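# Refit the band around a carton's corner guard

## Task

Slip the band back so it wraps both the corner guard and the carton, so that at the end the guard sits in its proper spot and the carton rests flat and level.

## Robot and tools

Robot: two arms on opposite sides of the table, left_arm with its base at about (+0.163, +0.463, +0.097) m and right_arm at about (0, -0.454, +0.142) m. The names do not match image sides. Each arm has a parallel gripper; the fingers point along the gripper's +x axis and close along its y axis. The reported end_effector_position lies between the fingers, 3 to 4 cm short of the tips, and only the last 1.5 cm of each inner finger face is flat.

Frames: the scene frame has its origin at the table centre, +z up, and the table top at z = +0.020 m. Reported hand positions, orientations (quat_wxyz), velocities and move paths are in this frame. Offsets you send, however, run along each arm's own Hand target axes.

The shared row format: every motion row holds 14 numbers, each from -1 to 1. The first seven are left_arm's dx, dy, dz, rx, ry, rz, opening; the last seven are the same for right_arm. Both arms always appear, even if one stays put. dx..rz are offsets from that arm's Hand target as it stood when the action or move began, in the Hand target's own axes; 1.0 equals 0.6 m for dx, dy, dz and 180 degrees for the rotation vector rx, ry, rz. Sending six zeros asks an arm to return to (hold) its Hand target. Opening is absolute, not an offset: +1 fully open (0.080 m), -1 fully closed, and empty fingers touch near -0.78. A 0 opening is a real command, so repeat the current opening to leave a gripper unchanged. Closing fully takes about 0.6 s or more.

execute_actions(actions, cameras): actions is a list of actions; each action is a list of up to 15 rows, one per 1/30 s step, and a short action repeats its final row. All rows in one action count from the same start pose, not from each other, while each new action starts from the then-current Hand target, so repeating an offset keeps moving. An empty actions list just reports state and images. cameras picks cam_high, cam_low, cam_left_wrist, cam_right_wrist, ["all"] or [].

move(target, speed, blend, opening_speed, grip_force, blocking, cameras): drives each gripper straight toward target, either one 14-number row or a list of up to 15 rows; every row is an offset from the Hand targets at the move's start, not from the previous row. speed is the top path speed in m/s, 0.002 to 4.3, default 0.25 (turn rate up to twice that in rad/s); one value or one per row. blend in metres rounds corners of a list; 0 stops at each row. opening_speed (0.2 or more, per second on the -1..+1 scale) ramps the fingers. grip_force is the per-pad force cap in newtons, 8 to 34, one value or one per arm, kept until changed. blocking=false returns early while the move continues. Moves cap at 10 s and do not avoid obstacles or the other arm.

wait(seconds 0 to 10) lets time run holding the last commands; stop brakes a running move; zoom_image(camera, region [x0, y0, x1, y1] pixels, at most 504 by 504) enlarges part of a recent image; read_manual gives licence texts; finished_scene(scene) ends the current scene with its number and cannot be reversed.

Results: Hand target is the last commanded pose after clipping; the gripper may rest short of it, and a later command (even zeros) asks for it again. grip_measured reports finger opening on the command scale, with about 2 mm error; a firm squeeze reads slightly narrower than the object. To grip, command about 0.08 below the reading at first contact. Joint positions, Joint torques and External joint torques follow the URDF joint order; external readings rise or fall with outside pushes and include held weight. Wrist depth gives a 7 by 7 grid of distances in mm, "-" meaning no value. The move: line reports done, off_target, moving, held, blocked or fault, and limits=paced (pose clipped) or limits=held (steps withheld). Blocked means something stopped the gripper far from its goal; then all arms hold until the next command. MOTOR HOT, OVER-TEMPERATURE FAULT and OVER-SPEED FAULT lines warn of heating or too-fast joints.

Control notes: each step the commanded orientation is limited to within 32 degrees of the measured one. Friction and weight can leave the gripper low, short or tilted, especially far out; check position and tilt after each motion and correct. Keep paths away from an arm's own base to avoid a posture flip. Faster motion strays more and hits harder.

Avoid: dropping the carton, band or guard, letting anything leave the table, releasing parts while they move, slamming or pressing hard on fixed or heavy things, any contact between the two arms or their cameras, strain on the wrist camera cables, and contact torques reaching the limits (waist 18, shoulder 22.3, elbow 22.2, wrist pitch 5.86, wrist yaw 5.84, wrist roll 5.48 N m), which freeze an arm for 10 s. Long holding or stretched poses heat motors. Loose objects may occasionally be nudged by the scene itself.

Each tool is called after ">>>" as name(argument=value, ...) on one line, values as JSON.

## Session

>>> execute_actions(actions=[], cameras=["all"])

>>> zoom_image(camera="cam_high", region=[340, 80, 640, 330])

>>> zoom_image(camera="cam_low", region=[330, 130, 580, 330])

Scene clock: 0.00 s.
left_arm: end_effector_position=(-0.1806, +0.4450, +0.2657) grip_measured=+1.000 end_effector_quat_wxyz=(+0.278, +0.607, +0.185, -0.721) | right_arm: end_effector_position=(+0.2136, -0.2192, +0.1569) grip_measured=+1.000 end_effector_quat_wxyz=(-0.743, -0.131, -0.618, +0.223)
Joint positions: left_arm=[-1.585 1.756 1.597 -1.306 -0.18 -0.688 0.08] | right_arm=[-0.639 1.909 1.157 -0.875 0.213 1.448 0.08]
Joint velocities: within noise
Joint torques (N m): no reading
External joint torques (N m): no reading
Heat: left arm: hottest wrist roll 28 °C (+0.0 °C/min); right arm: hottest wrist pitch 34 °C (+0.0 °C/min).
Wrist depth (mm): cam_left_wrist=[330 322 312 306 299 140 1167 / 328 320 315 312 306 276 1151 / 345 325 327 318 212 300 301 / 349 335 329 324 295 307 303 / 355 344 336 308 317 313 1232 / - - 318 315 328 93 1226 / - - 91 340 334 88 -] | cam_right_wrist=[154 171 180 185 191 197 198 / 175 179 185 189 196 203 208 / 179 183 189 196 201 208 214 / 185 188 195 201 208 216 222 / 188 191 201 207 213 220 230 / - 70 206 213 221 - 235 / - 75 211 219 228 - -]
Hand target: left_arm -0.1806, +0.4449, +0.2654; +0.278, +0.608, +0.185, -0.721 | right_arm +0.2137, -0.2193, +0.1568; +0.743, +0.130, +0.617, -0.223
Tool commands: left_gripper/opening=+1.0 right_gripper/opening=+1.0
camera_calibration:
cam_left_wrist: T_world_to_cam=[[-0.667606, 0.74201, -0.0610261, -0.42276], [0.735776, 0.670071, 0.0981749, -0.157576], [0.113739, 0.0206406, -0.993296, 0.357156], [0, 0, 0, 1]] pos_world=[-0.206919, 0.411907, 0.344432]
cam_right_wrist: T_world_to_cam=[[-0.476102, -0.87387, 0.0983769, -0.101788], [-0.855374, 0.486158, 0.178844, 0.289646], [-0.204113, 0.000998724, -0.978947, 0.269425], [0, 0, 0, 1]] pos_world=[0.254287, -0.230032, 0.221965]

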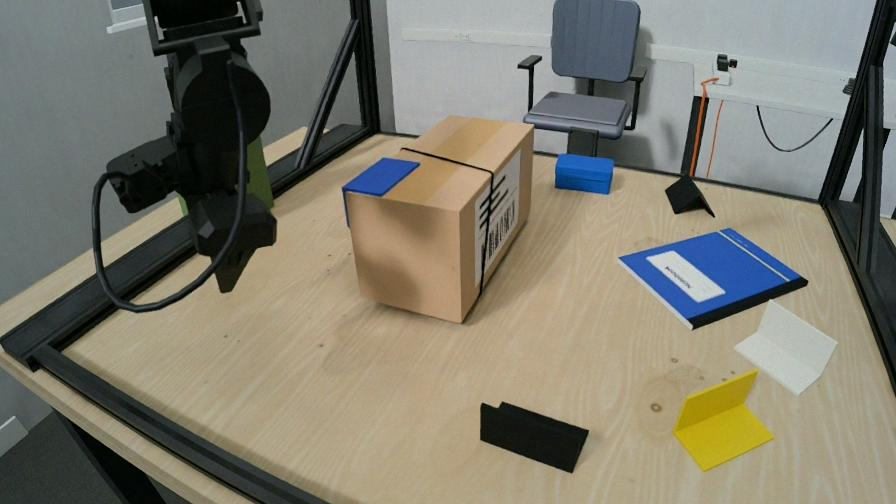

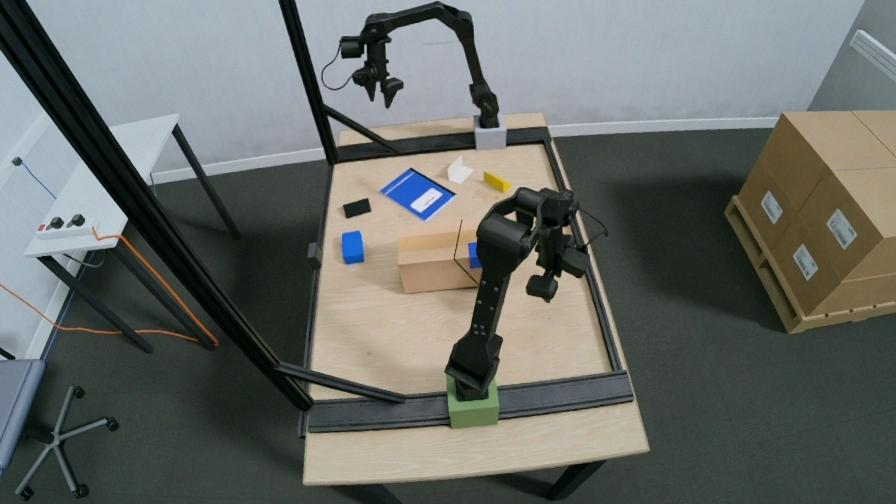

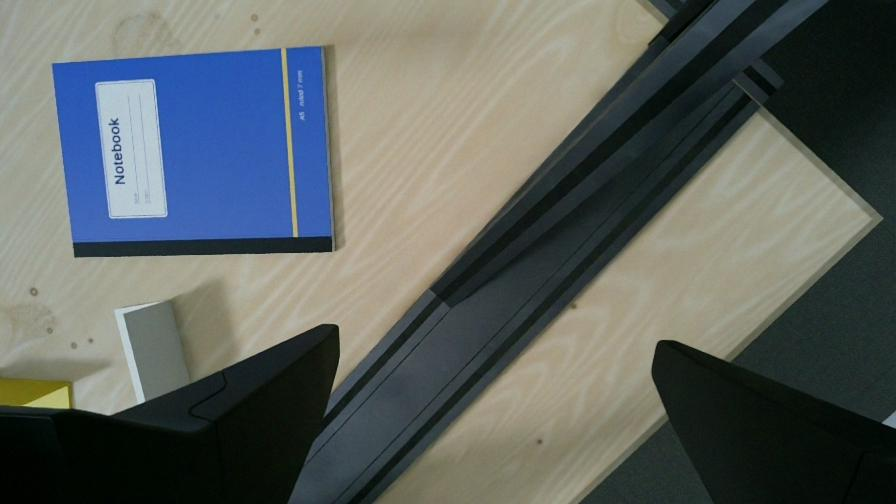

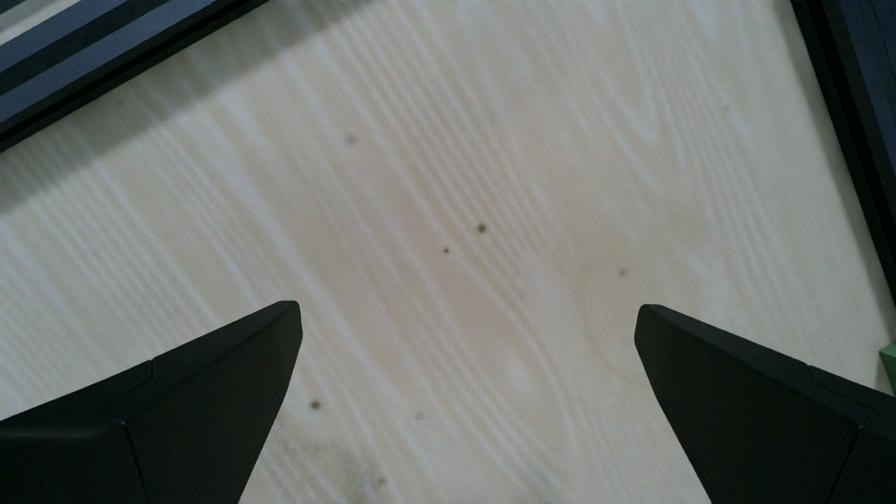

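Scaled by 1.680.

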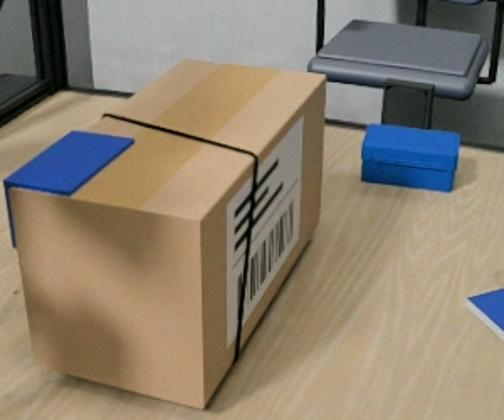

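Scaled by 2.016.

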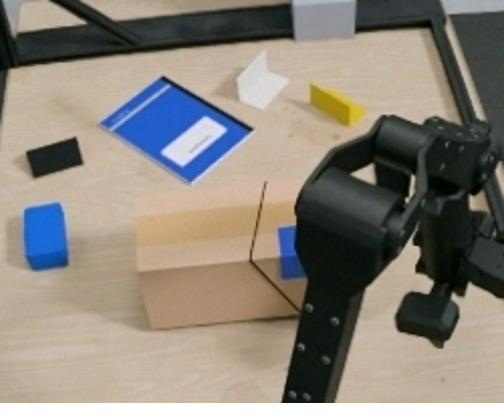

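>>> move(target=[[0, 0, 0, 0, 0, 0, 1.0, -0.197, -0.1367, -0.0723, -0.3106, -0.0519, 0.1424, -0.1], [0, 0, 0, 0, 0, 0, 1.0, -0.2038, -0.1732, -0.293, -0.6211, -0.1038, 0.2847, -0.1]], speed=0.35, blend=[0.05, 0], cameras=["cam_right_wrist", "cam_low"])

Scene clock: 31.90 s.
left_arm: end_effector_position=(-0.1806, +0.4450, +0.2657) grip_measured=+1.000 end_effector_quat_wxyz=(+0.278, +0.607, +0.185, -0.721) | right_arm: end_effector_position=(-0.0039, -0.2048, +0.2531) grip_measured=-0.097 end_effector_quat_wxyz=(+0.619, -0.329, +0.318, +0.639)
Joint positions: left_arm=[-1.585 1.756 1.597 -1.306 -0.18 -0.688 0.08] | right_arm=[0.009 0.977 0.602 -0.575 -0.012 -0.019 0.031]
Joint torques (N m): left_arm=[-0.02 -7.37 6.31 0.2 -0.2 -0.02] | right_arm=[0.32 -1.78 5.36 1.77 -0.14 -0.14]
External joint torques (N m): left_arm=[-0.04 -0.04 0.4 -0.3 -0.05 -0.02] | right_arm=[0.29 0.58 -1.33 0.49 -0.12 -0.14]
Heat: left arm: hottest shoulder 31 °C (+11.3 °C/min); right arm: hottest wrist pitch 35 °C (+1.9 °C/min).
Wrist depth (mm): cam_left_wrist=[329 320 312 306 299 137 1151 / 326 321 315 312 303 276 1167 / 334 325 321 317 286 300 299 / 348 334 328 323 297 308 305 / 354 343 334 306 318 312 1173 / 363 - 318 316 327 93 1251 / - - 323 340 334 87 -] | cam_right_wrist=[306 191 193 195 195 198 361 / 330 185 186 187 187 191 348 / 320 177 178 179 178 178 333 / 309 305 236 232 210 313 320 / 298 299 303 303 305 306 308 / 287 - - 293 78 300 297 / - - - 281 - - -]
Hand target: left_arm -0.1806, +0.4449, +0.2654; +0.278, +0.608, +0.185, -0.721 | right_arm -0.0054, -0.2060, +0.2489; +0.614, -0.334, +0.319, +0.640
Off the commanded pose: left_arm 0.000 m, 0 deg | right_arm 0.005 m, 1 deg.
move: done
camera_calibration:
cam_right_wrist: T_world_to_cam=[[0.998805, 0.042339, 0.0244119, 0.00988516], [0.0468822, -0.971137, -0.23387, -0.111202], [0.0138055, 0.234735, -0.971961, 0.366096], [0, 0, 0, 1]] pos_world=[-0.00971411, -0.194346, 0.329583]
Images, in order (width x height): cam_low 896x504, cam_right_wrist 896x504.

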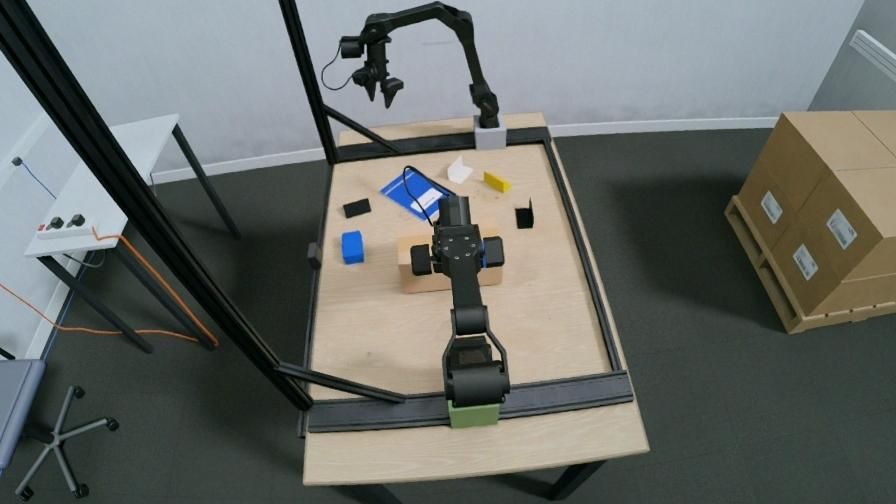

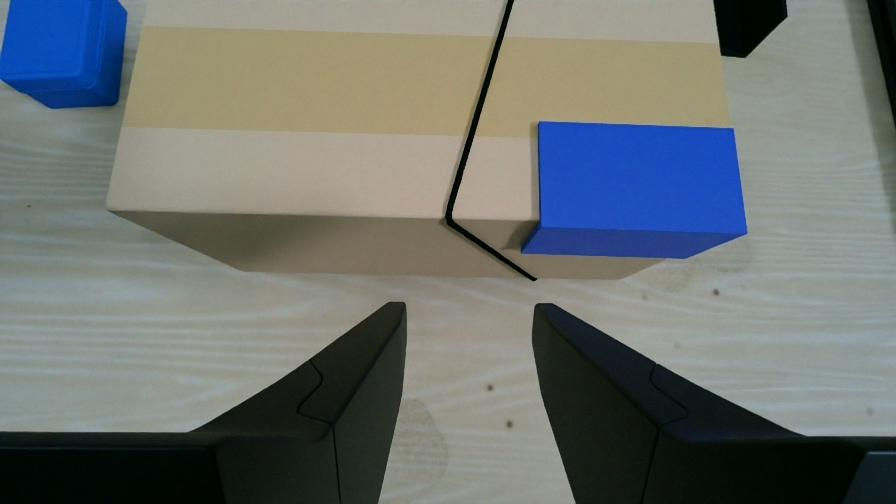

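>>> move(target=[0, 0, 0, 0, 0, 0, 1.0, 0.0832, 0.003, 0.0007, 0, 0, 0, -0.1], speed=0.12, cameras=["cam_right_wrist"])

Scene clock: 58.60 s.
left_arm: end_effector_position=(-0.1806, +0.4450, +0.2657) grip_measured=+1.000 end_effector_quat_wxyz=(+0.278, +0.607, +0.185, -0.721) | right_arm: end_effector_position=(-0.0078, -0.1756, +0.2121) grip_measured=-0.097 end_effector_quat_wxyz=(+0.615, -0.332, +0.315, +0.643)
Joint positions: left_arm=[-1.585 1.756 1.597 -1.306 -0.18 -0.688 0.08] | right_arm=[0.022 1.183 0.533 -0.301 -0.01 -0.019 0.031]
Joint torques (N m): left_arm=[-0.01 -7.32 6.31 0.19 -0.21 0] | right_arm=[0.37 -2.69 5.18 1.78 0.08 0.17]
External joint torques (N m): left_arm=[-0.05 0.12 0.33 -0.32 -0.05 0] | right_arm=[0.37 0.64 -1.08 0.52 0.09 0.17]
Heat: left arm: hottest shoulder 33 °C (+8.2 °C/min); right arm: hottest wrist pitch 37 °C (+3.1 °C/min).
Wrist depth (mm): cam_left_wrist=[329 322 312 306 299 137 1162 / 327 318 315 312 305 277 1196 / 334 326 320 318 212 300 299 / 350 336 327 322 296 308 302 / 355 341 335 309 320 312 1257 / 358 - 317 315 327 93 1277 / - - 325 339 333 87 -] | cam_right_wrist=[144 145 145 147 147 149 311 / 137 139 139 140 141 142 297 / 132 133 134 135 134 133 135 / 130 130 131 131 130 128 130 / 257 258 249 257 144 261 266 / 249 253 - 252 78 259 258 / - - - 245 - - -]
Hand target: left_arm -0.1806, +0.4449, +0.2654; +0.278, +0.608, +0.185, -0.721 | right_arm -0.0085, -0.1771, +0.2082; +0.613, -0.334, +0.319, +0.640
Off the commanded pose: left_arm 0.000 m, 0 deg | right_arm 0.004 m, 1 deg.
move: done
camera_calibration:
cam_right_wrist: T_world_to_cam=[[0.998125, 0.0554742, 0.0258854, 0.0155931], [0.0599996, -0.970409, -0.233894, -0.0919771], [0.0121443, 0.235008, -0.971917, 0.319576], [0, 0, 0, 1]] pos_world=[-0.0139263, -0.165224, 0.288685]
Images, in order (width x height): cam_right_wrist 896x504.

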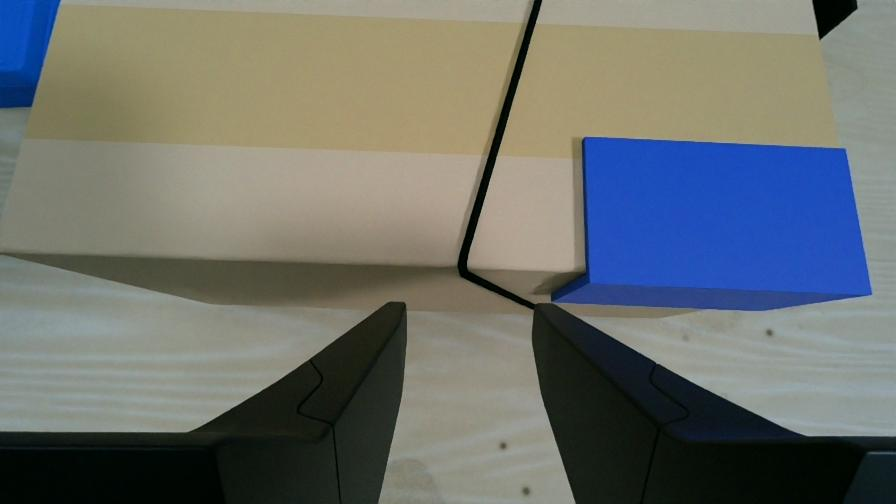

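>>> move(target=[0, 0, 0, 0, 0, 0, 1.0, 0.0475, 0.0015, 0.0, 0, 0, 0, -0.1], speed=0.07, cameras=["cam_right_wrist"])

Scene clock: 66.40 s.
left_arm: end_effector_position=(-0.1806, +0.4450, +0.2657) grip_measured=+1.000 end_effector_quat_wxyz=(+0.278, +0.607, +0.185, -0.721) | right_arm: end_effector_position=(-0.0092, -0.1601, +0.1899) grip_measured=-0.097 end_effector_quat_wxyz=(+0.615, -0.332, +0.315, +0.642)
Joint positions: left_arm=[-1.585 1.756 1.597 -1.306 -0.18 -0.688 0.08] | right_arm=[0.028 1.315 0.516 -0.151 -0.006 -0.015 0.031]
Joint torques (N m): left_arm=[0 -7.32 6.3 0.21 -0.22 -0.02] | right_arm=[0.33 -2.43 4.78 2.33 0.05 0.2]
External joint torques (N m): left_arm=[0.01 0.14 0.31 -0.29 -0.07 -0.02] | right_arm=[0.31 1.55 -1.14 1.06 0.06 0.2]
Heat: left arm: hottest shoulder 33 °C (+6.1 °C/min); right arm: hottest wrist pitch 38 °C (+4.0 °C/min).
Wrist depth (mm): cam_left_wrist=[329 320 314 306 300 137 1251 / 339 320 315 312 305 275 1162 / 334 326 320 316 286 300 299 / 351 337 326 323 296 308 303 / 357 342 336 308 318 313 1226 / - - 318 316 328 93 1214 / - - 324 340 334 87 -] | cam_right_wrist=[119 120 120 122 122 123 124 / 114 115 116 116 117 118 119 / 109 110 110 112 112 110 111 / 105 106 107 107 108 105 106 / 234 176 105 217 89 103 103 / 229 232 - 232 78 238 237 / - - - 224 - - -]
Hand target: left_arm -0.1806, +0.4449, +0.2654; +0.278, +0.608, +0.185, -0.721 | right_arm -0.0099, -0.1609, +0.1849; +0.614, -0.334, +0.319, +0.640
Off the commanded pose: left_arm 0.000 m, 0 deg | right_arm 0.005 m, 1 deg.
move: done
camera_calibration:
cam_right_wrist: T_world_to_cam=[[0.998104, 0.055268, 0.0270942, 0.0163436], [0.0600879, -0.970324, -0.234222, -0.0818449], [0.0133452, 0.235406, -0.971806, 0.294401], [0, 0, 0, 1]] pos_world=[-0.0153236, -0.149623, 0.266488]
Images, in order (width x height): cam_right_wrist 896x504.

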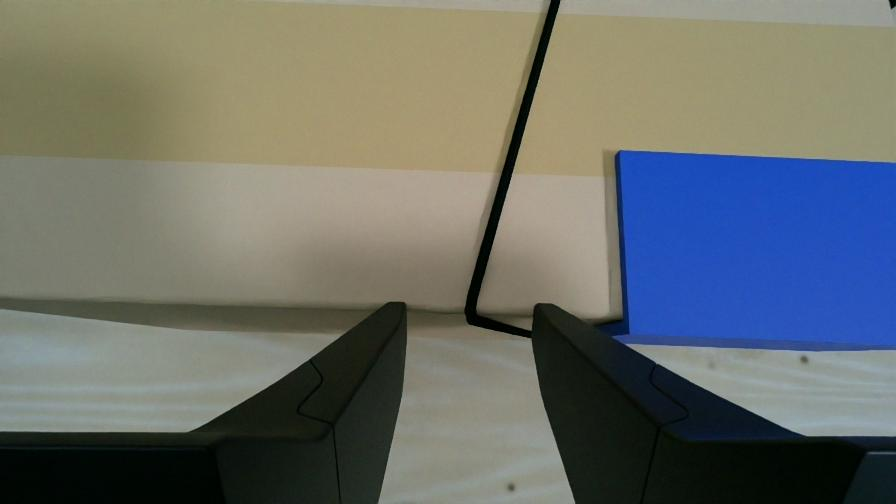

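>>> move(target=[0, 0, 0, 0, 0, 0, 1.0, 0.0, 0.0, 0.0, 0, 0, 0, -1.0], speed=0.06, opening_speed=0.7, cameras=["cam_right_wrist"])

Scene clock: 72.00 s.
left_arm: end_effector_position=(-0.1806, +0.4450, +0.2657) grip_measured=+1.000 end_effector_quat_wxyz=(+0.278, +0.607, +0.185, -0.721) | right_arm: end_effector_position=(-0.0088, -0.1589, +0.1907) grip_measured=-0.759 end_effector_quat_wxyz=(+0.617, -0.330, +0.312, +0.642)
Joint positions: left_arm=[-1.585 1.756 1.597 -1.306 -0.18 -0.688 0.08] | right_arm=[0.028 1.315 0.515 -0.144 -0.002 -0.015 0.001]
Joint torques (N m): left_arm=[0.05 -7.32 6.31 0.2 -0.21 -0.02] | right_arm=[0.33 -2.42 4.97 1.81 -0.08 0.18]
External joint torques (N m): left_arm=[0.05 -0.02 0.41 -0.31 -0.06 -0.01] | right_arm=[0.31 1.53 -0.91 0.55 -0.07 0.18]
Heat: left arm: hottest shoulder 33 °C (+5.0 °C/min); right arm: hottest wrist pitch 38 °C (+4.0 °C/min).
Wrist depth (mm): cam_left_wrist=[329 320 311 306 300 145 1140 / 328 320 316 311 305 278 1208 / 334 326 319 317 218 300 299 / 348 337 327 324 296 308 304 / 356 342 334 311 318 313 1251 / 361 - 318 316 327 93 1257 / - - 324 341 333 87 -] | cam_right_wrist=[120 121 122 124 125 126 128 / 117 117 118 118 120 120 121 / 111 111 112 114 114 111 117 / 107 107 108 109 110 107 108 / 234 141 121 105 107 104 105 / 229 231 - - 237 237 238 / - - - - - - -]
Hand target: left_arm -0.1806, +0.4449, +0.2654; +0.278, +0.608, +0.185, -0.721 | right_arm -0.0100, -0.1610, +0.1848; +0.613, -0.335, +0.319, +0.640
Off the commanded pose: left_arm 0.000 m, 0 deg | right_arm 0.006 m, 1 deg.
move: done
camera_calibration:
cam_right_wrist: T_world_to_cam=[[0.998169, 0.0527937, 0.0295374, 0.0149606], [0.0583607, -0.968914, -0.240418, -0.0792411], [0.0159266, 0.241701, -0.97022, 0.295595], [0, 0, 0, 1]] pos_world=[-0.0150165, -0.149013, 0.267299]
Images, in order (width x height): cam_right_wrist 896x504.

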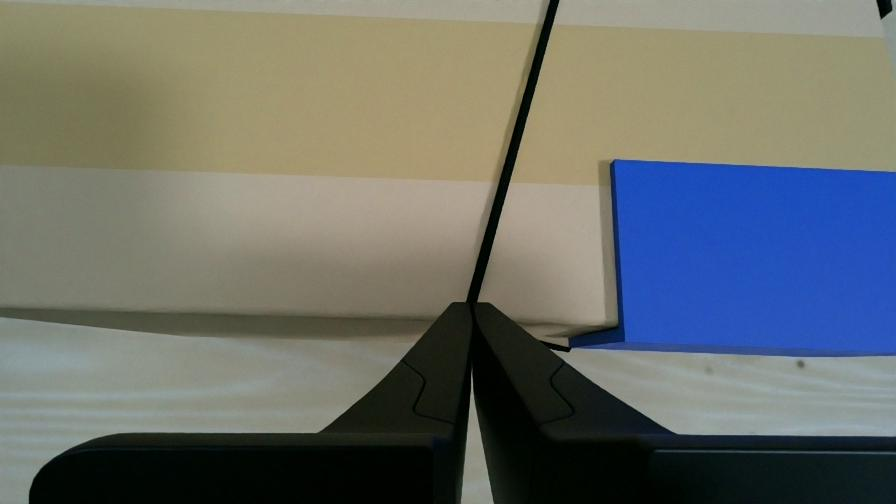

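>>> move(target=[[0, 0, 0, 0, 0, 0, 1.0, -0.0597, 0.0003, 0.0062, 0, 0, 0, -1.0], [0, 0, 0, 0, 0, 0, 1.0, -0.0613, -0.2115, 0.0038, 0, 0, 0, -1.0]], speed=0.1, blend=[0.006, 0], cameras=["cam_right_wrist", "cam_high"])

>>> zoom_image(camera="cam_high", region=[400, 130, 540, 340])

Scene clock: 80.50 s.
left_arm: end_effector_position=(-0.1806, +0.4450, +0.2657) grip_measured=+1.000 end_effector_quat_wxyz=(+0.278, +0.607, +0.185, -0.721) | right_arm: end_effector_position=(+0.1104, -0.1756, +0.2128) grip_measured=-0.760 end_effector_quat_wxyz=(+0.606, -0.334, +0.323, +0.646)
Joint positions: left_arm=[-1.585 1.756 1.597 -1.306 -0.18 -0.688 0.08] | right_arm=[-0.545 1.358 0.674 -0.374 -0.336 -0.507 0.001]
Joint torques (N m): left_arm=[-0.02 -7.34 6.3 0.21 -0.2 0] | right_arm=[-1.35 -4.7 7.05 1.11 0 -0.17]
External joint torques (N m): left_arm=[-0.03 0.01 0.37 -0.3 -0.04 0] | right_arm=[-1.35 -0.27 1 0 0.21 -0.17]
Heat: left arm: hottest shoulder 34 °C (+5.0 °C/min); right arm: hottest wrist pitch 38 °C (+4.0 °C/min).
Wrist depth (mm): cam_left_wrist=[329 321 312 308 299 140 1156 / 328 320 315 312 305 277 1167 / 334 323 320 317 211 300 300 / 348 337 330 323 296 308 303 / 354 342 334 308 318 313 1264 / - - 318 317 327 93 1244 / - - 327 340 333 87 -] | cam_right_wrist=[146 144 144 145 301 302 294 / 138 139 138 139 291 290 285 / 134 132 130 132 279 279 275 / 137 131 126 135 270 269 267 / 263 262 260 208 261 259 258 / 254 255 - - 254 250 250 / - - - - - - -]
Hand target: left_arm -0.1806, +0.4449, +0.2654; +0.278, +0.608, +0.185, -0.721 | right_arm +0.1177, -0.1745, +0.2166; +0.614, -0.334, +0.319, +0.640
Off the commanded pose: left_arm 0.000 m, 0 deg | right_arm 0.008 m, 1 deg.
move: done
camera_calibration:
cam_right_wrist: T_world_to_cam=[[0.997702, 0.067006, 0.0100602, -0.0970116], [0.0675812, -0.973396, -0.218935, -0.103372], [-0.00487735, 0.219111, -0.975688, 0.318645], [0, 0, 0, 1]] pos_world=[0.105329, -0.16394, 0.289242]
Images, in order (width x height): cam_high 896x504, cam_right_wrist 896x504.

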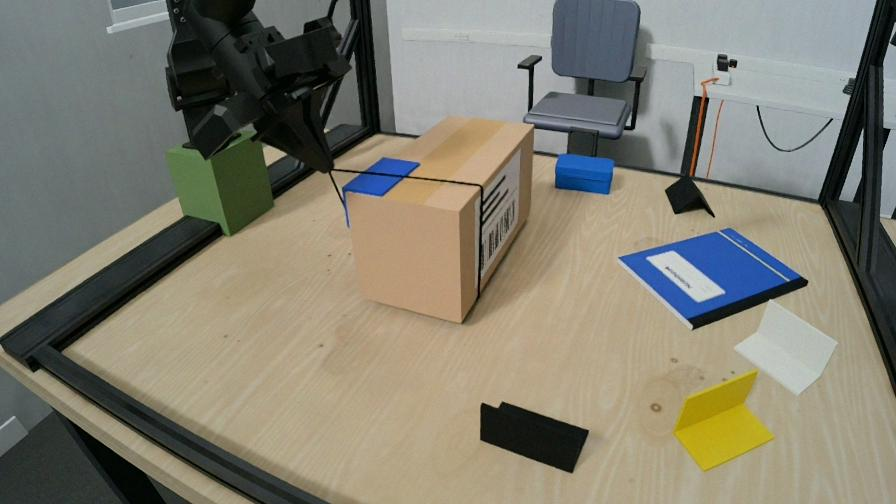

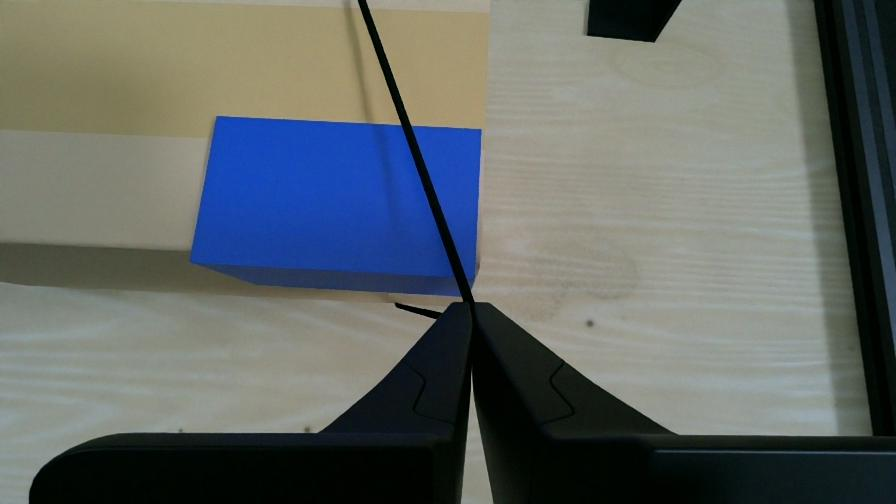

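Scaled by 2.400.

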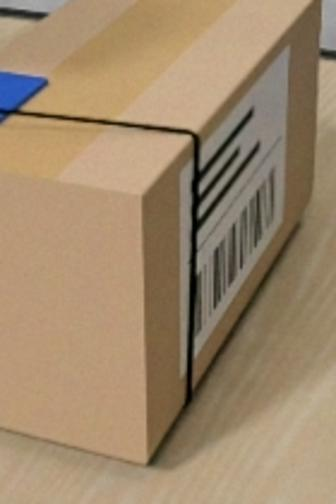

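>>> move(target=[[0, 0, 0, 0, 0, 0, 1.0, 0.0, -0.04, 0.0, 0, 0, 0, -1.0], [0, 0, 0, 0, 0, 0, 1.0, 0.002, 0.156, 0.002, 0, 0, 0, -1.0]], speed=0.12, cameras=["cam_right_wrist", "cam_high"])

>>> zoom_image(camera="cam_high", region=[400, 130, 540, 340])

Scene clock: 99.67 s.
left_arm: end_effector_position=(-0.1806, +0.4450, +0.2657) grip_measured=+1.000 end_effector_quat_wxyz=(+0.278, +0.607, +0.185, -0.721) | right_arm: end_effector_position=(+0.0279, -0.1758, +0.2135) grip_measured=-0.760 end_effector_quat_wxyz=(+0.615, -0.339, +0.322, +0.635)
Joint positions: left_arm=[-1.585 1.756 1.597 -1.306 -0.18 -0.688 0.08] | right_arm=[-0.152 1.205 0.565 -0.34 -0.097 -0.159 0.001]
Joint torques (N m): left_arm=[0.06 -7.37 6.3 0.18 -0.21 -0.01] | right_arm=[0.86 -6.04 5.15 1.35 -0.35 0.21]
External joint torques (N m): left_arm=[0.08 -0.02 0.35 -0.34 -0.06 0] | right_arm=[0.85 -2.56 -1.04 0.15 -0.29 0.2]
Heat: left arm: hottest shoulder 34 °C (+3.0 °C/min); right arm: hottest wrist pitch 37 °C (+2.0 °C/min).
Wrist depth (mm): cam_left_wrist=[329 321 312 306 299 137 1156 / 328 319 316 312 303 276 1162 / 335 325 322 317 212 301 299 / 349 334 329 322 296 308 303 / 357 343 335 309 319 313 1173 / - - 318 316 327 93 1244 / - - 324 339 334 87 -] | cam_right_wrist=[141 142 143 144 145 148 308 / 136 137 137 139 140 143 299 / 131 132 133 133 131 133 286 / 129 129 130 130 128 272 277 / 256 257 257 211 262 265 268 / 250 250 - - 257 258 261 / - - - - - - -]
Hand target: left_arm -0.1806, +0.4449, +0.2654; +0.278, +0.608, +0.185, -0.721 | right_arm +0.0239, -0.1770, +0.2161; +0.613, -0.334, +0.319, +0.640
Off the commanded pose: left_arm 0.000 m, 0 deg | right_arm 0.005 m, 1 deg.
move: done
camera_calibration:
cam_right_wrist: T_world_to_cam=[[0.998455, 0.0456034, 0.0317523, -0.0231051], [0.0513028, -0.976054, -0.21139, -0.0995367], [0.0213519, 0.212692, -0.976886, 0.317313], [0, 0, 0, 1]] pos_world=[0.0214006, -0.16359, 0.289671]
Images, in order (width x height): cam_high 896x504, cam_right_wrist 896x504.

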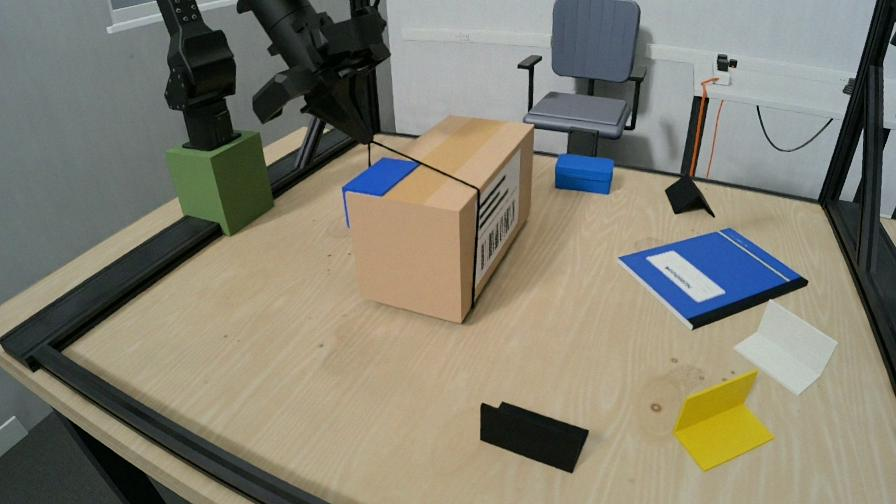

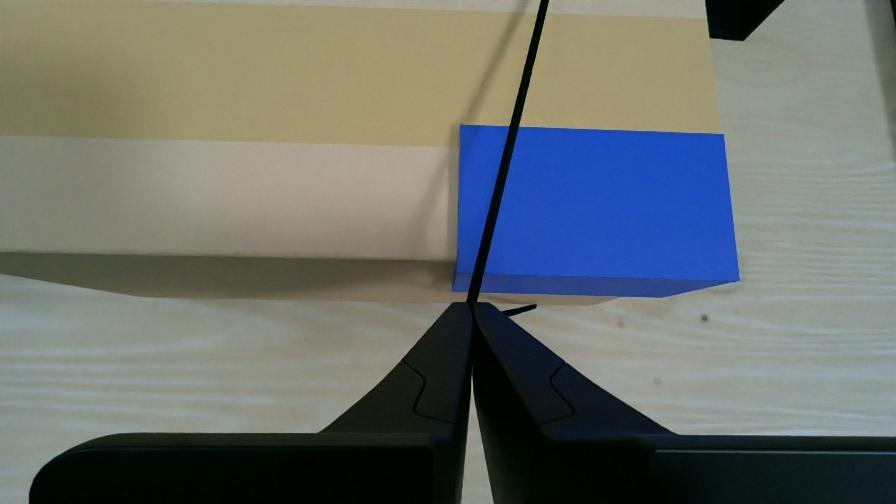

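Scaled by 2.400.

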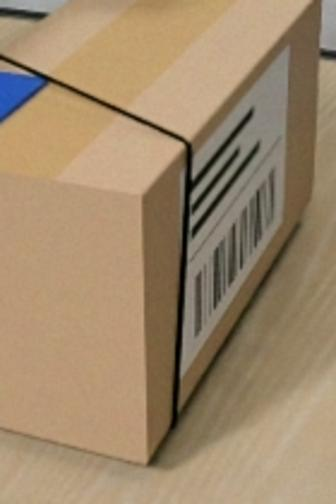

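>>> move(target=[0, 0, 0, 0, 0, 0, 1.0, 0.0, 0.055, 0.0, 0, 0, 0, -1.0], speed=0.1, cameras=["cam_right_wrist", "cam_high"])

>>> zoom_image(camera="cam_high", region=[400, 130, 540, 340])

Scene clock: 117.43 s.
left_arm: end_effector_position=(-0.1806, +0.4450, +0.2657) grip_measured=+1.000 end_effector_quat_wxyz=(+0.278, +0.607, +0.185, -0.721) | right_arm: end_effector_position=(-0.0085, -0.1768, +0.2161) grip_measured=-0.760 end_effector_quat_wxyz=(+0.612, -0.336, +0.318, +0.641)
Joint positions: left_arm=[-1.585 1.756 1.597 -1.306 -0.18 -0.688 0.08] | right_arm=[0.026 1.176 0.553 -0.339 -0.008 -0.018 0.001]
Joint torques (N m): left_arm=[0 -7.37 6.32 0.2 -0.21 -0.02] | right_arm=[0.41 -4.59 5.31 1.43 0.08 0.21]
External joint torques (N m): left_arm=[0.04 -0.04 0.38 -0.32 -0.06 -0.01] | right_arm=[0.42 -1.21 -1.07 0.15 0.08 0.21]
Heat: left arm: hottest shoulder 35 °C (+2.0 °C/min); right arm: hottest wrist pitch 38 °C (+2.0 °C/min).
Wrist depth (mm): cam_left_wrist=[329 321 312 308 299 137 1151 / 328 319 315 311 305 276 1167 / 335 324 322 318 217 300 299 / 348 334 327 324 297 308 304 / 355 343 334 307 318 313 1220 / - - 316 330 327 93 1244 / - - 325 341 334 87 -] | cam_right_wrist=[147 147 148 149 149 152 309 / 141 142 143 144 145 145 299 / 136 136 138 138 138 136 139 / 133 133 134 135 134 132 133 / 261 261 264 201 264 268 272 / 254 254 - - 258 259 261 / - - - - - - -]
Hand target: left_arm -0.1806, +0.4449, +0.2654; +0.278, +0.608, +0.185, -0.721 | right_arm -0.0090, -0.1784, +0.2160; +0.614, -0.334, +0.319, +0.640
Off the commanded pose: left_arm 0.000 m, 0 deg | right_arm 0.002 m, 0 deg.
move: done
camera_calibration:
cam_right_wrist: T_world_to_cam=[[0.998037, 0.0568896, 0.0261902, 0.0163491], [0.0612947, -0.97312, -0.221992, -0.0951773], [0.0128572, 0.223161, -0.974697, 0.322182], [0, 0, 0, 1]] pos_world=[-0.0146255, -0.165448, 0.292473]
Images, in order (width x height): cam_high 896x504, cam_right_wrist 896x504.

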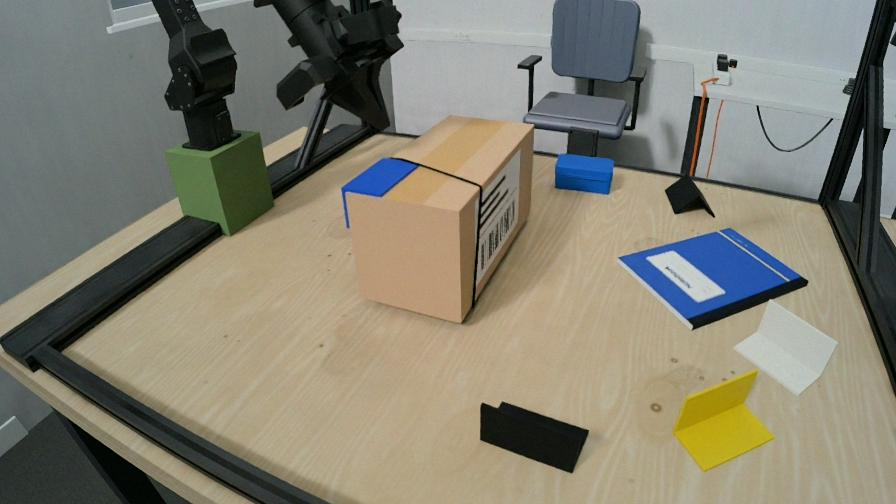

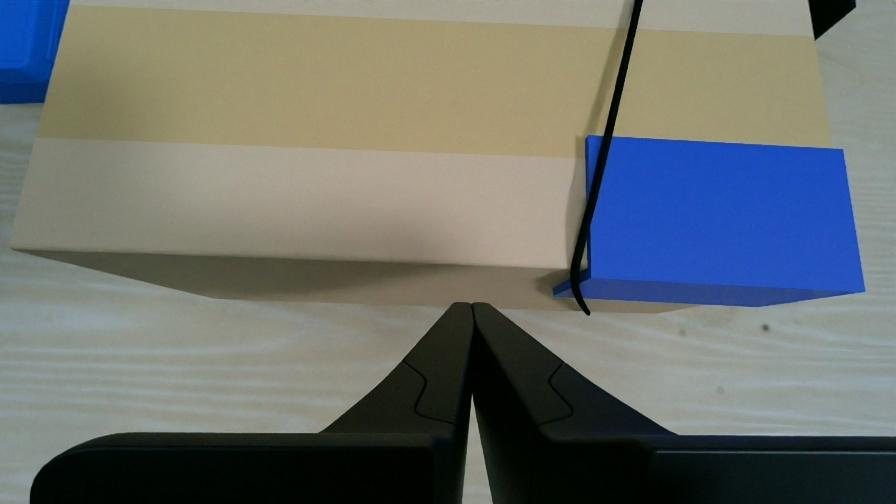

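Scaled by 2.400.

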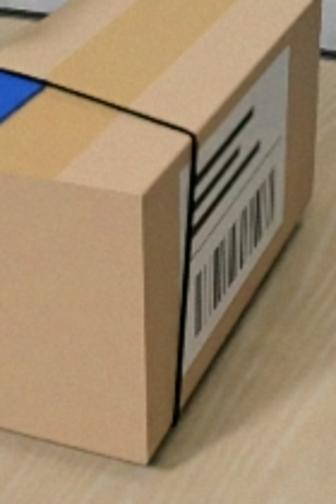

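>>> zoom_image(camera="cam_right_wrist", region=[500, 100, 720, 330])

Scaled by 2.191.

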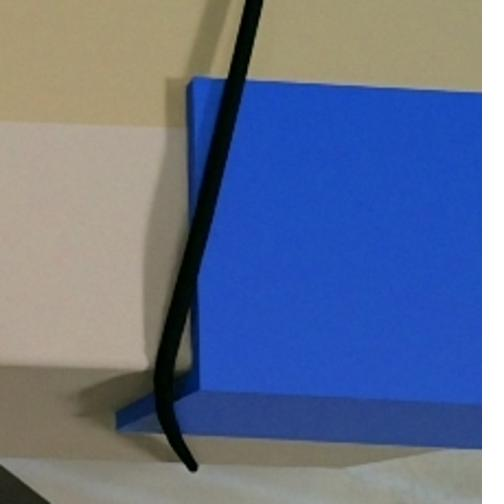

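>>> move(target=[[0, 0, 0, 0, 0, 0, 1.0, -0.0313, -0.0545, -0.0063, 0, 0, 0, -0.1], [0, 0, 0, 0, 0, 0, 1.0, 0.0103, -0.0545, -0.0063, 0, 0, 0, -0.1]], speed=0.1, cameras=["cam_right_wrist"])

>>> zoom_image(camera="cam_right_wrist", region=[390, 200, 590, 340])

Scene clock: 141.73 s.
left_arm: end_effector_position=(-0.1806, +0.4450, +0.2657) grip_measured=+1.000 end_effector_quat_wxyz=(+0.278, +0.607, +0.185, -0.721) | right_arm: end_effector_position=(+0.0246, -0.1750, +0.2129) grip_measured=-0.103 end_effector_quat_wxyz=(+0.615, -0.332, +0.314, +0.642)
Joint positions: left_arm=[-1.585 1.756 1.597 -1.306 -0.18 -0.688 0.08] | right_arm=[-0.145 1.194 0.544 -0.307 -0.105 -0.156 0.03]
Joint torques (N m): left_arm=[-0.03 -7.34 6.26 0.2 -0.22 -0.02] | right_arm=[0.34 -2.78 5.17 1.77 0.02 0.17]
External joint torques (N m): left_arm=[-0.12 -0.02 0.31 -0.32 -0.06 -0.02] | right_arm=[0.34 0.6 -1 0.54 0.08 0.17]
Heat: left arm: hottest shoulder 35 °C (+1.0 °C/min); right arm: hottest wrist pitch 38 °C (+0.0 °C/min).
Wrist depth (mm): cam_left_wrist=[329 320 312 307 300 137 1151 / 328 321 316 312 305 277 1130 / 341 324 321 318 289 300 300 / 349 334 328 323 298 308 303 / 357 343 335 307 319 314 1232 / 361 - 319 316 329 93 1244 / - - 324 341 334 87 -] | cam_right_wrist=[145 146 146 147 148 151 313 / 138 140 140 142 142 144 299 / 134 134 134 134 133 134 289 / 130 131 131 130 128 130 279 / 258 258 245 259 141 265 268 / 250 256 - 254 77 258 259 / - - - 245 - - -]
Hand target: left_arm -0.1806, +0.4449, +0.2654; +0.278, +0.608, +0.185, -0.721 | right_arm +0.0237, -0.1765, +0.2089; +0.614, -0.334, +0.319, +0.640
Off the commanded pose: left_arm 0.000 m, 0 deg | right_arm 0.004 m, 1 deg.
move: done
camera_calibration:
cam_right_wrist: T_world_to_cam=[[0.998114, 0.0548271, 0.0276062, -0.0173064], [0.0597808, -0.970327, -0.234288, -0.093037], [0.0139417, 0.235497, -0.971775, 0.319733], [0, 0, 0, 1]] pos_world=[0.018378, -0.164624, 0.289389]
Images, in order (width x height): cam_right_wrist 896x504.

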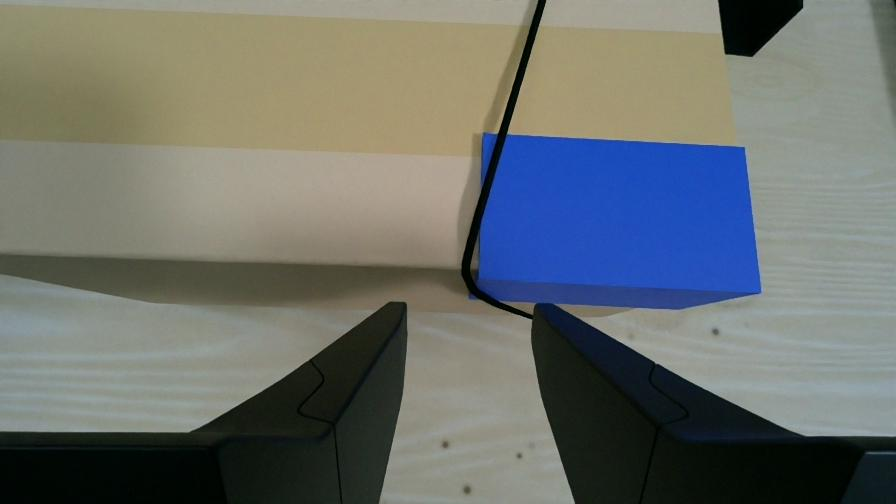

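Scaled by 2.520.

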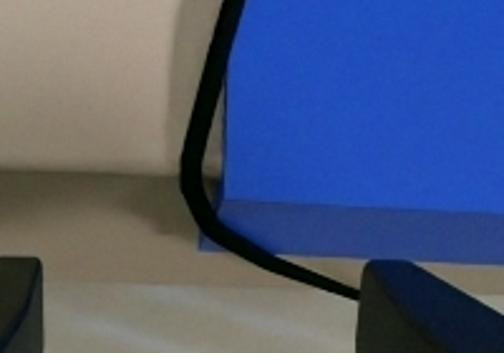

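>>> move(target=[0,0,0,0,0,0,1.0,0.0425,0,0,0,0,0,-0.1], speed=0.06, cameras=["cam_right_wrist","cam_high"])

Scene clock: 162.83 s.
left_arm: end_effector_position=(-0.1806, +0.4450, +0.2657) grip_measured=+1.000 end_effector_quat_wxyz=(+0.278, +0.607, +0.185, -0.721) | right_arm: end_effector_position=(+0.0248, -0.1601, +0.1956) grip_measured=-0.103 end_effector_quat_wxyz=(+0.618, -0.330, +0.311, +0.642)
Joint positions: left_arm=[-1.585 1.756 1.597 -1.306 -0.18 -0.688 0.08] | right_arm=[-0.133 1.302 0.529 -0.174 -0.095 -0.146 0.03]
Joint torques (N m): left_arm=[-0.06 -7.3 6.27 0.21 -0.21 -0.02] | right_arm=[0.4 -1.76 4.79 2.26 -0.05 0.17]
External joint torques (N m): left_arm=[-0.05 -0.01 0.35 -0.31 -0.05 -0.01] | right_arm=[0.4 2.2 -1.23 0.98 0.01 0.17]
Heat: left arm: hottest shoulder 36 °C (+2.0 °C/min); right arm: hottest wrist pitch 38 °C (+1.0 °C/min).
Wrist depth (mm): cam_left_wrist=[329 321 313 307 299 138 1151 / 328 319 314 312 304 277 1151 / 334 323 320 317 211 301 298 / 349 341 328 322 296 307 304 / 357 341 335 308 319 312 1232 / - - 317 316 328 93 1244 / - - 324 340 335 87 -] | cam_right_wrist=[127 127 128 129 130 133 295 / 121 122 123 124 124 126 286 / 117 117 118 118 116 117 274 / 112 112 114 113 111 112 263 / 238 155 110 111 107 110 251 / 234 238 - 238 77 242 242 / - - - 230 - - -]
Hand target: left_arm -0.1806, +0.4449, +0.2654; +0.278, +0.608, +0.185, -0.721 | right_arm +0.0231, -0.1620, +0.1880; +0.614, -0.334, +0.319, +0.640
Off the commanded pose: left_arm 0.000 m, 0 deg | right_arm 0.008 m, 1 deg.
move: done
camera_calibration:
cam_right_wrist: T_world_to_cam=[[0.998128, 0.0524435, 0.0314799, -0.0190343], [0.0585405, -0.968225, -0.24313, -0.0805234], [0.0177291, 0.244518, -0.969483, 0.30035], [0, 0, 0, 1]] pos_world=[0.0183876, -0.150408, 0.272206]
Images, in order (width x height): cam_high 896x504, cam_right_wrist 896x504.

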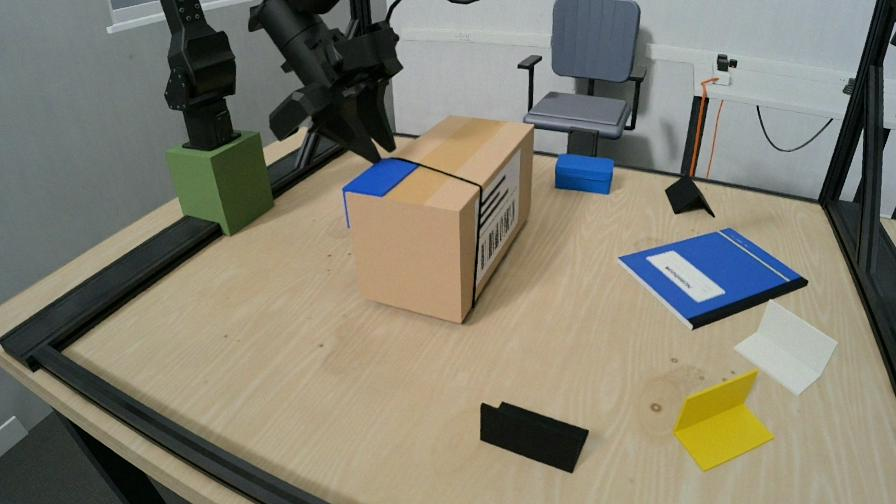

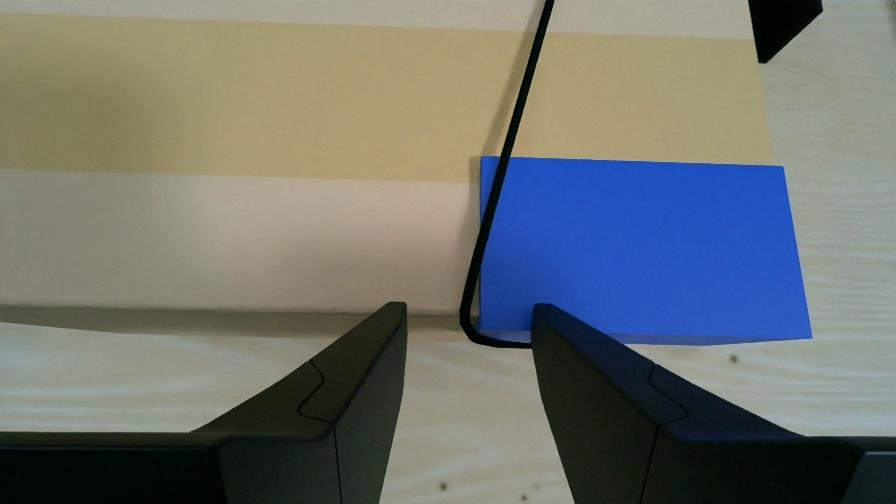

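>>> zoom_image(camera="cam_right_wrist", region=[380, 180, 660, 400])

>>> zoom_image(camera="cam_high", region=[320, 100, 520, 240])

Scaled by 1.800.

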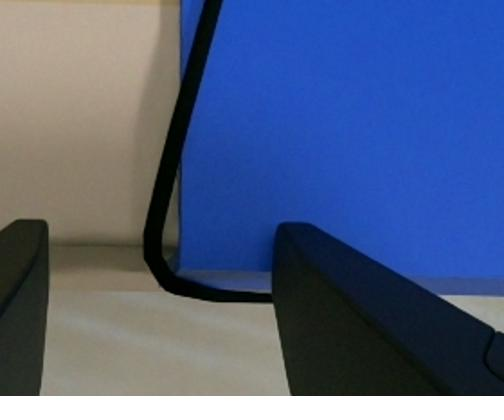

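Scaled by 2.520.

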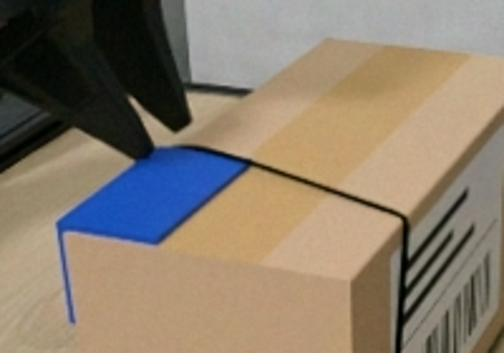

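>>> move(target=[0,0,0,0,0,0,1.0,-0.0471,0.0112,0.0554,0,0.1111,0,-0.1], speed=0.15, cameras=["cam_right_wrist"])

Scene clock: 296.17 s.
left_arm: end_effector_position=(-0.1806, +0.4450, +0.2657) grip_measured=+1.000 end_effector_quat_wxyz=(+0.278, +0.607, +0.185, -0.721) | right_arm: end_effector_position=(+0.0165, -0.1531, +0.2305) grip_measured=-0.103 end_effector_quat_wxyz=(+0.549, -0.440, +0.419, +0.574)
Joint positions: left_arm=[-1.585 1.756 1.597 -1.306 -0.18 -0.688 0.08] | right_arm=[-0.069 1.5 0.987 -0.794 -0.028 -0.11 0.03]
Joint torques (N m): left_arm=[0.02 -7.34 6.34 0.2 -0.21 -0.02] | right_arm=[0.32 -4.74 6.47 0.81 0.06 0.19]
External joint torques (N m): left_arm=[0.03 0.01 0.37 -0.33 -0.05 -0.02] | right_arm=[0.32 0.74 0.47 0.05 0.09 0.19]
Heat: left arm: hottest shoulder 38 °C (+1.0 °C/min); right arm: hottest wrist pitch 40 °C (+0.0 °C/min).
Wrist depth (mm): cam_left_wrist=[329 322 312 307 301 137 1156 / 327 320 316 312 305 277 1179 / 334 325 321 316 212 300 299 / 349 335 329 322 296 307 303 / 356 342 335 308 318 312 1270 / - - 316 313 327 93 1257 / - - 326 340 334 87 -] | cam_right_wrist=[126 127 127 128 128 129 263 / 129 129 130 130 131 131 268 / 132 132 133 133 130 131 274 / 134 135 135 135 133 133 278 / 278 278 279 280 280 284 283 / 284 - - 288 77 289 289 / - - - 292 - - -]
Hand target: left_arm -0.1806, +0.4449, +0.2654; +0.278, +0.608, +0.185, -0.721 | right_arm +0.0159, -0.1512, +0.2301; +0.549, -0.441, +0.421, +0.572
Off the commanded pose: left_arm 0.000 m, 0 deg | right_arm 0.002 m, 0 deg.
move: done
camera_calibration:
cam_right_wrist: T_world_to_cam=[[0.997803, 0.0632344, 0.0197832, -0.00781237], [0.0604399, -0.991021, 0.11927, -0.15185], [0.0271475, -0.117812, -0.992665, 0.282339], [0, 0, 0, 1]] pos_world=[0.00930817, -0.116729, 0.298533]
Images, in order (width x height): cam_right_wrist 896x504.

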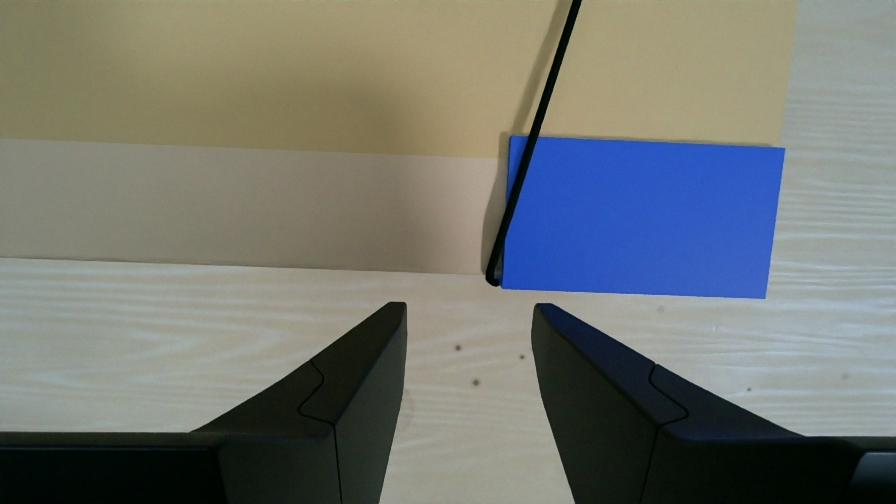

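>>> zoom_image(camera="cam_right_wrist", region=[380, 110, 660, 330])

Scaled by 1.800.

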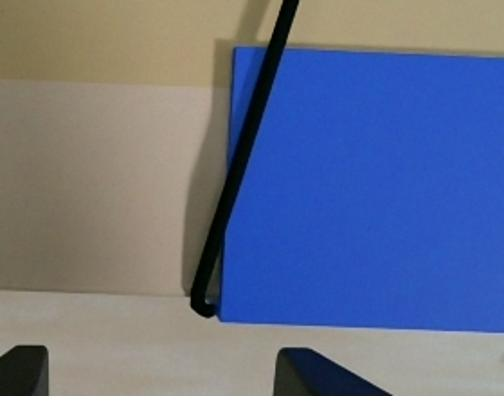

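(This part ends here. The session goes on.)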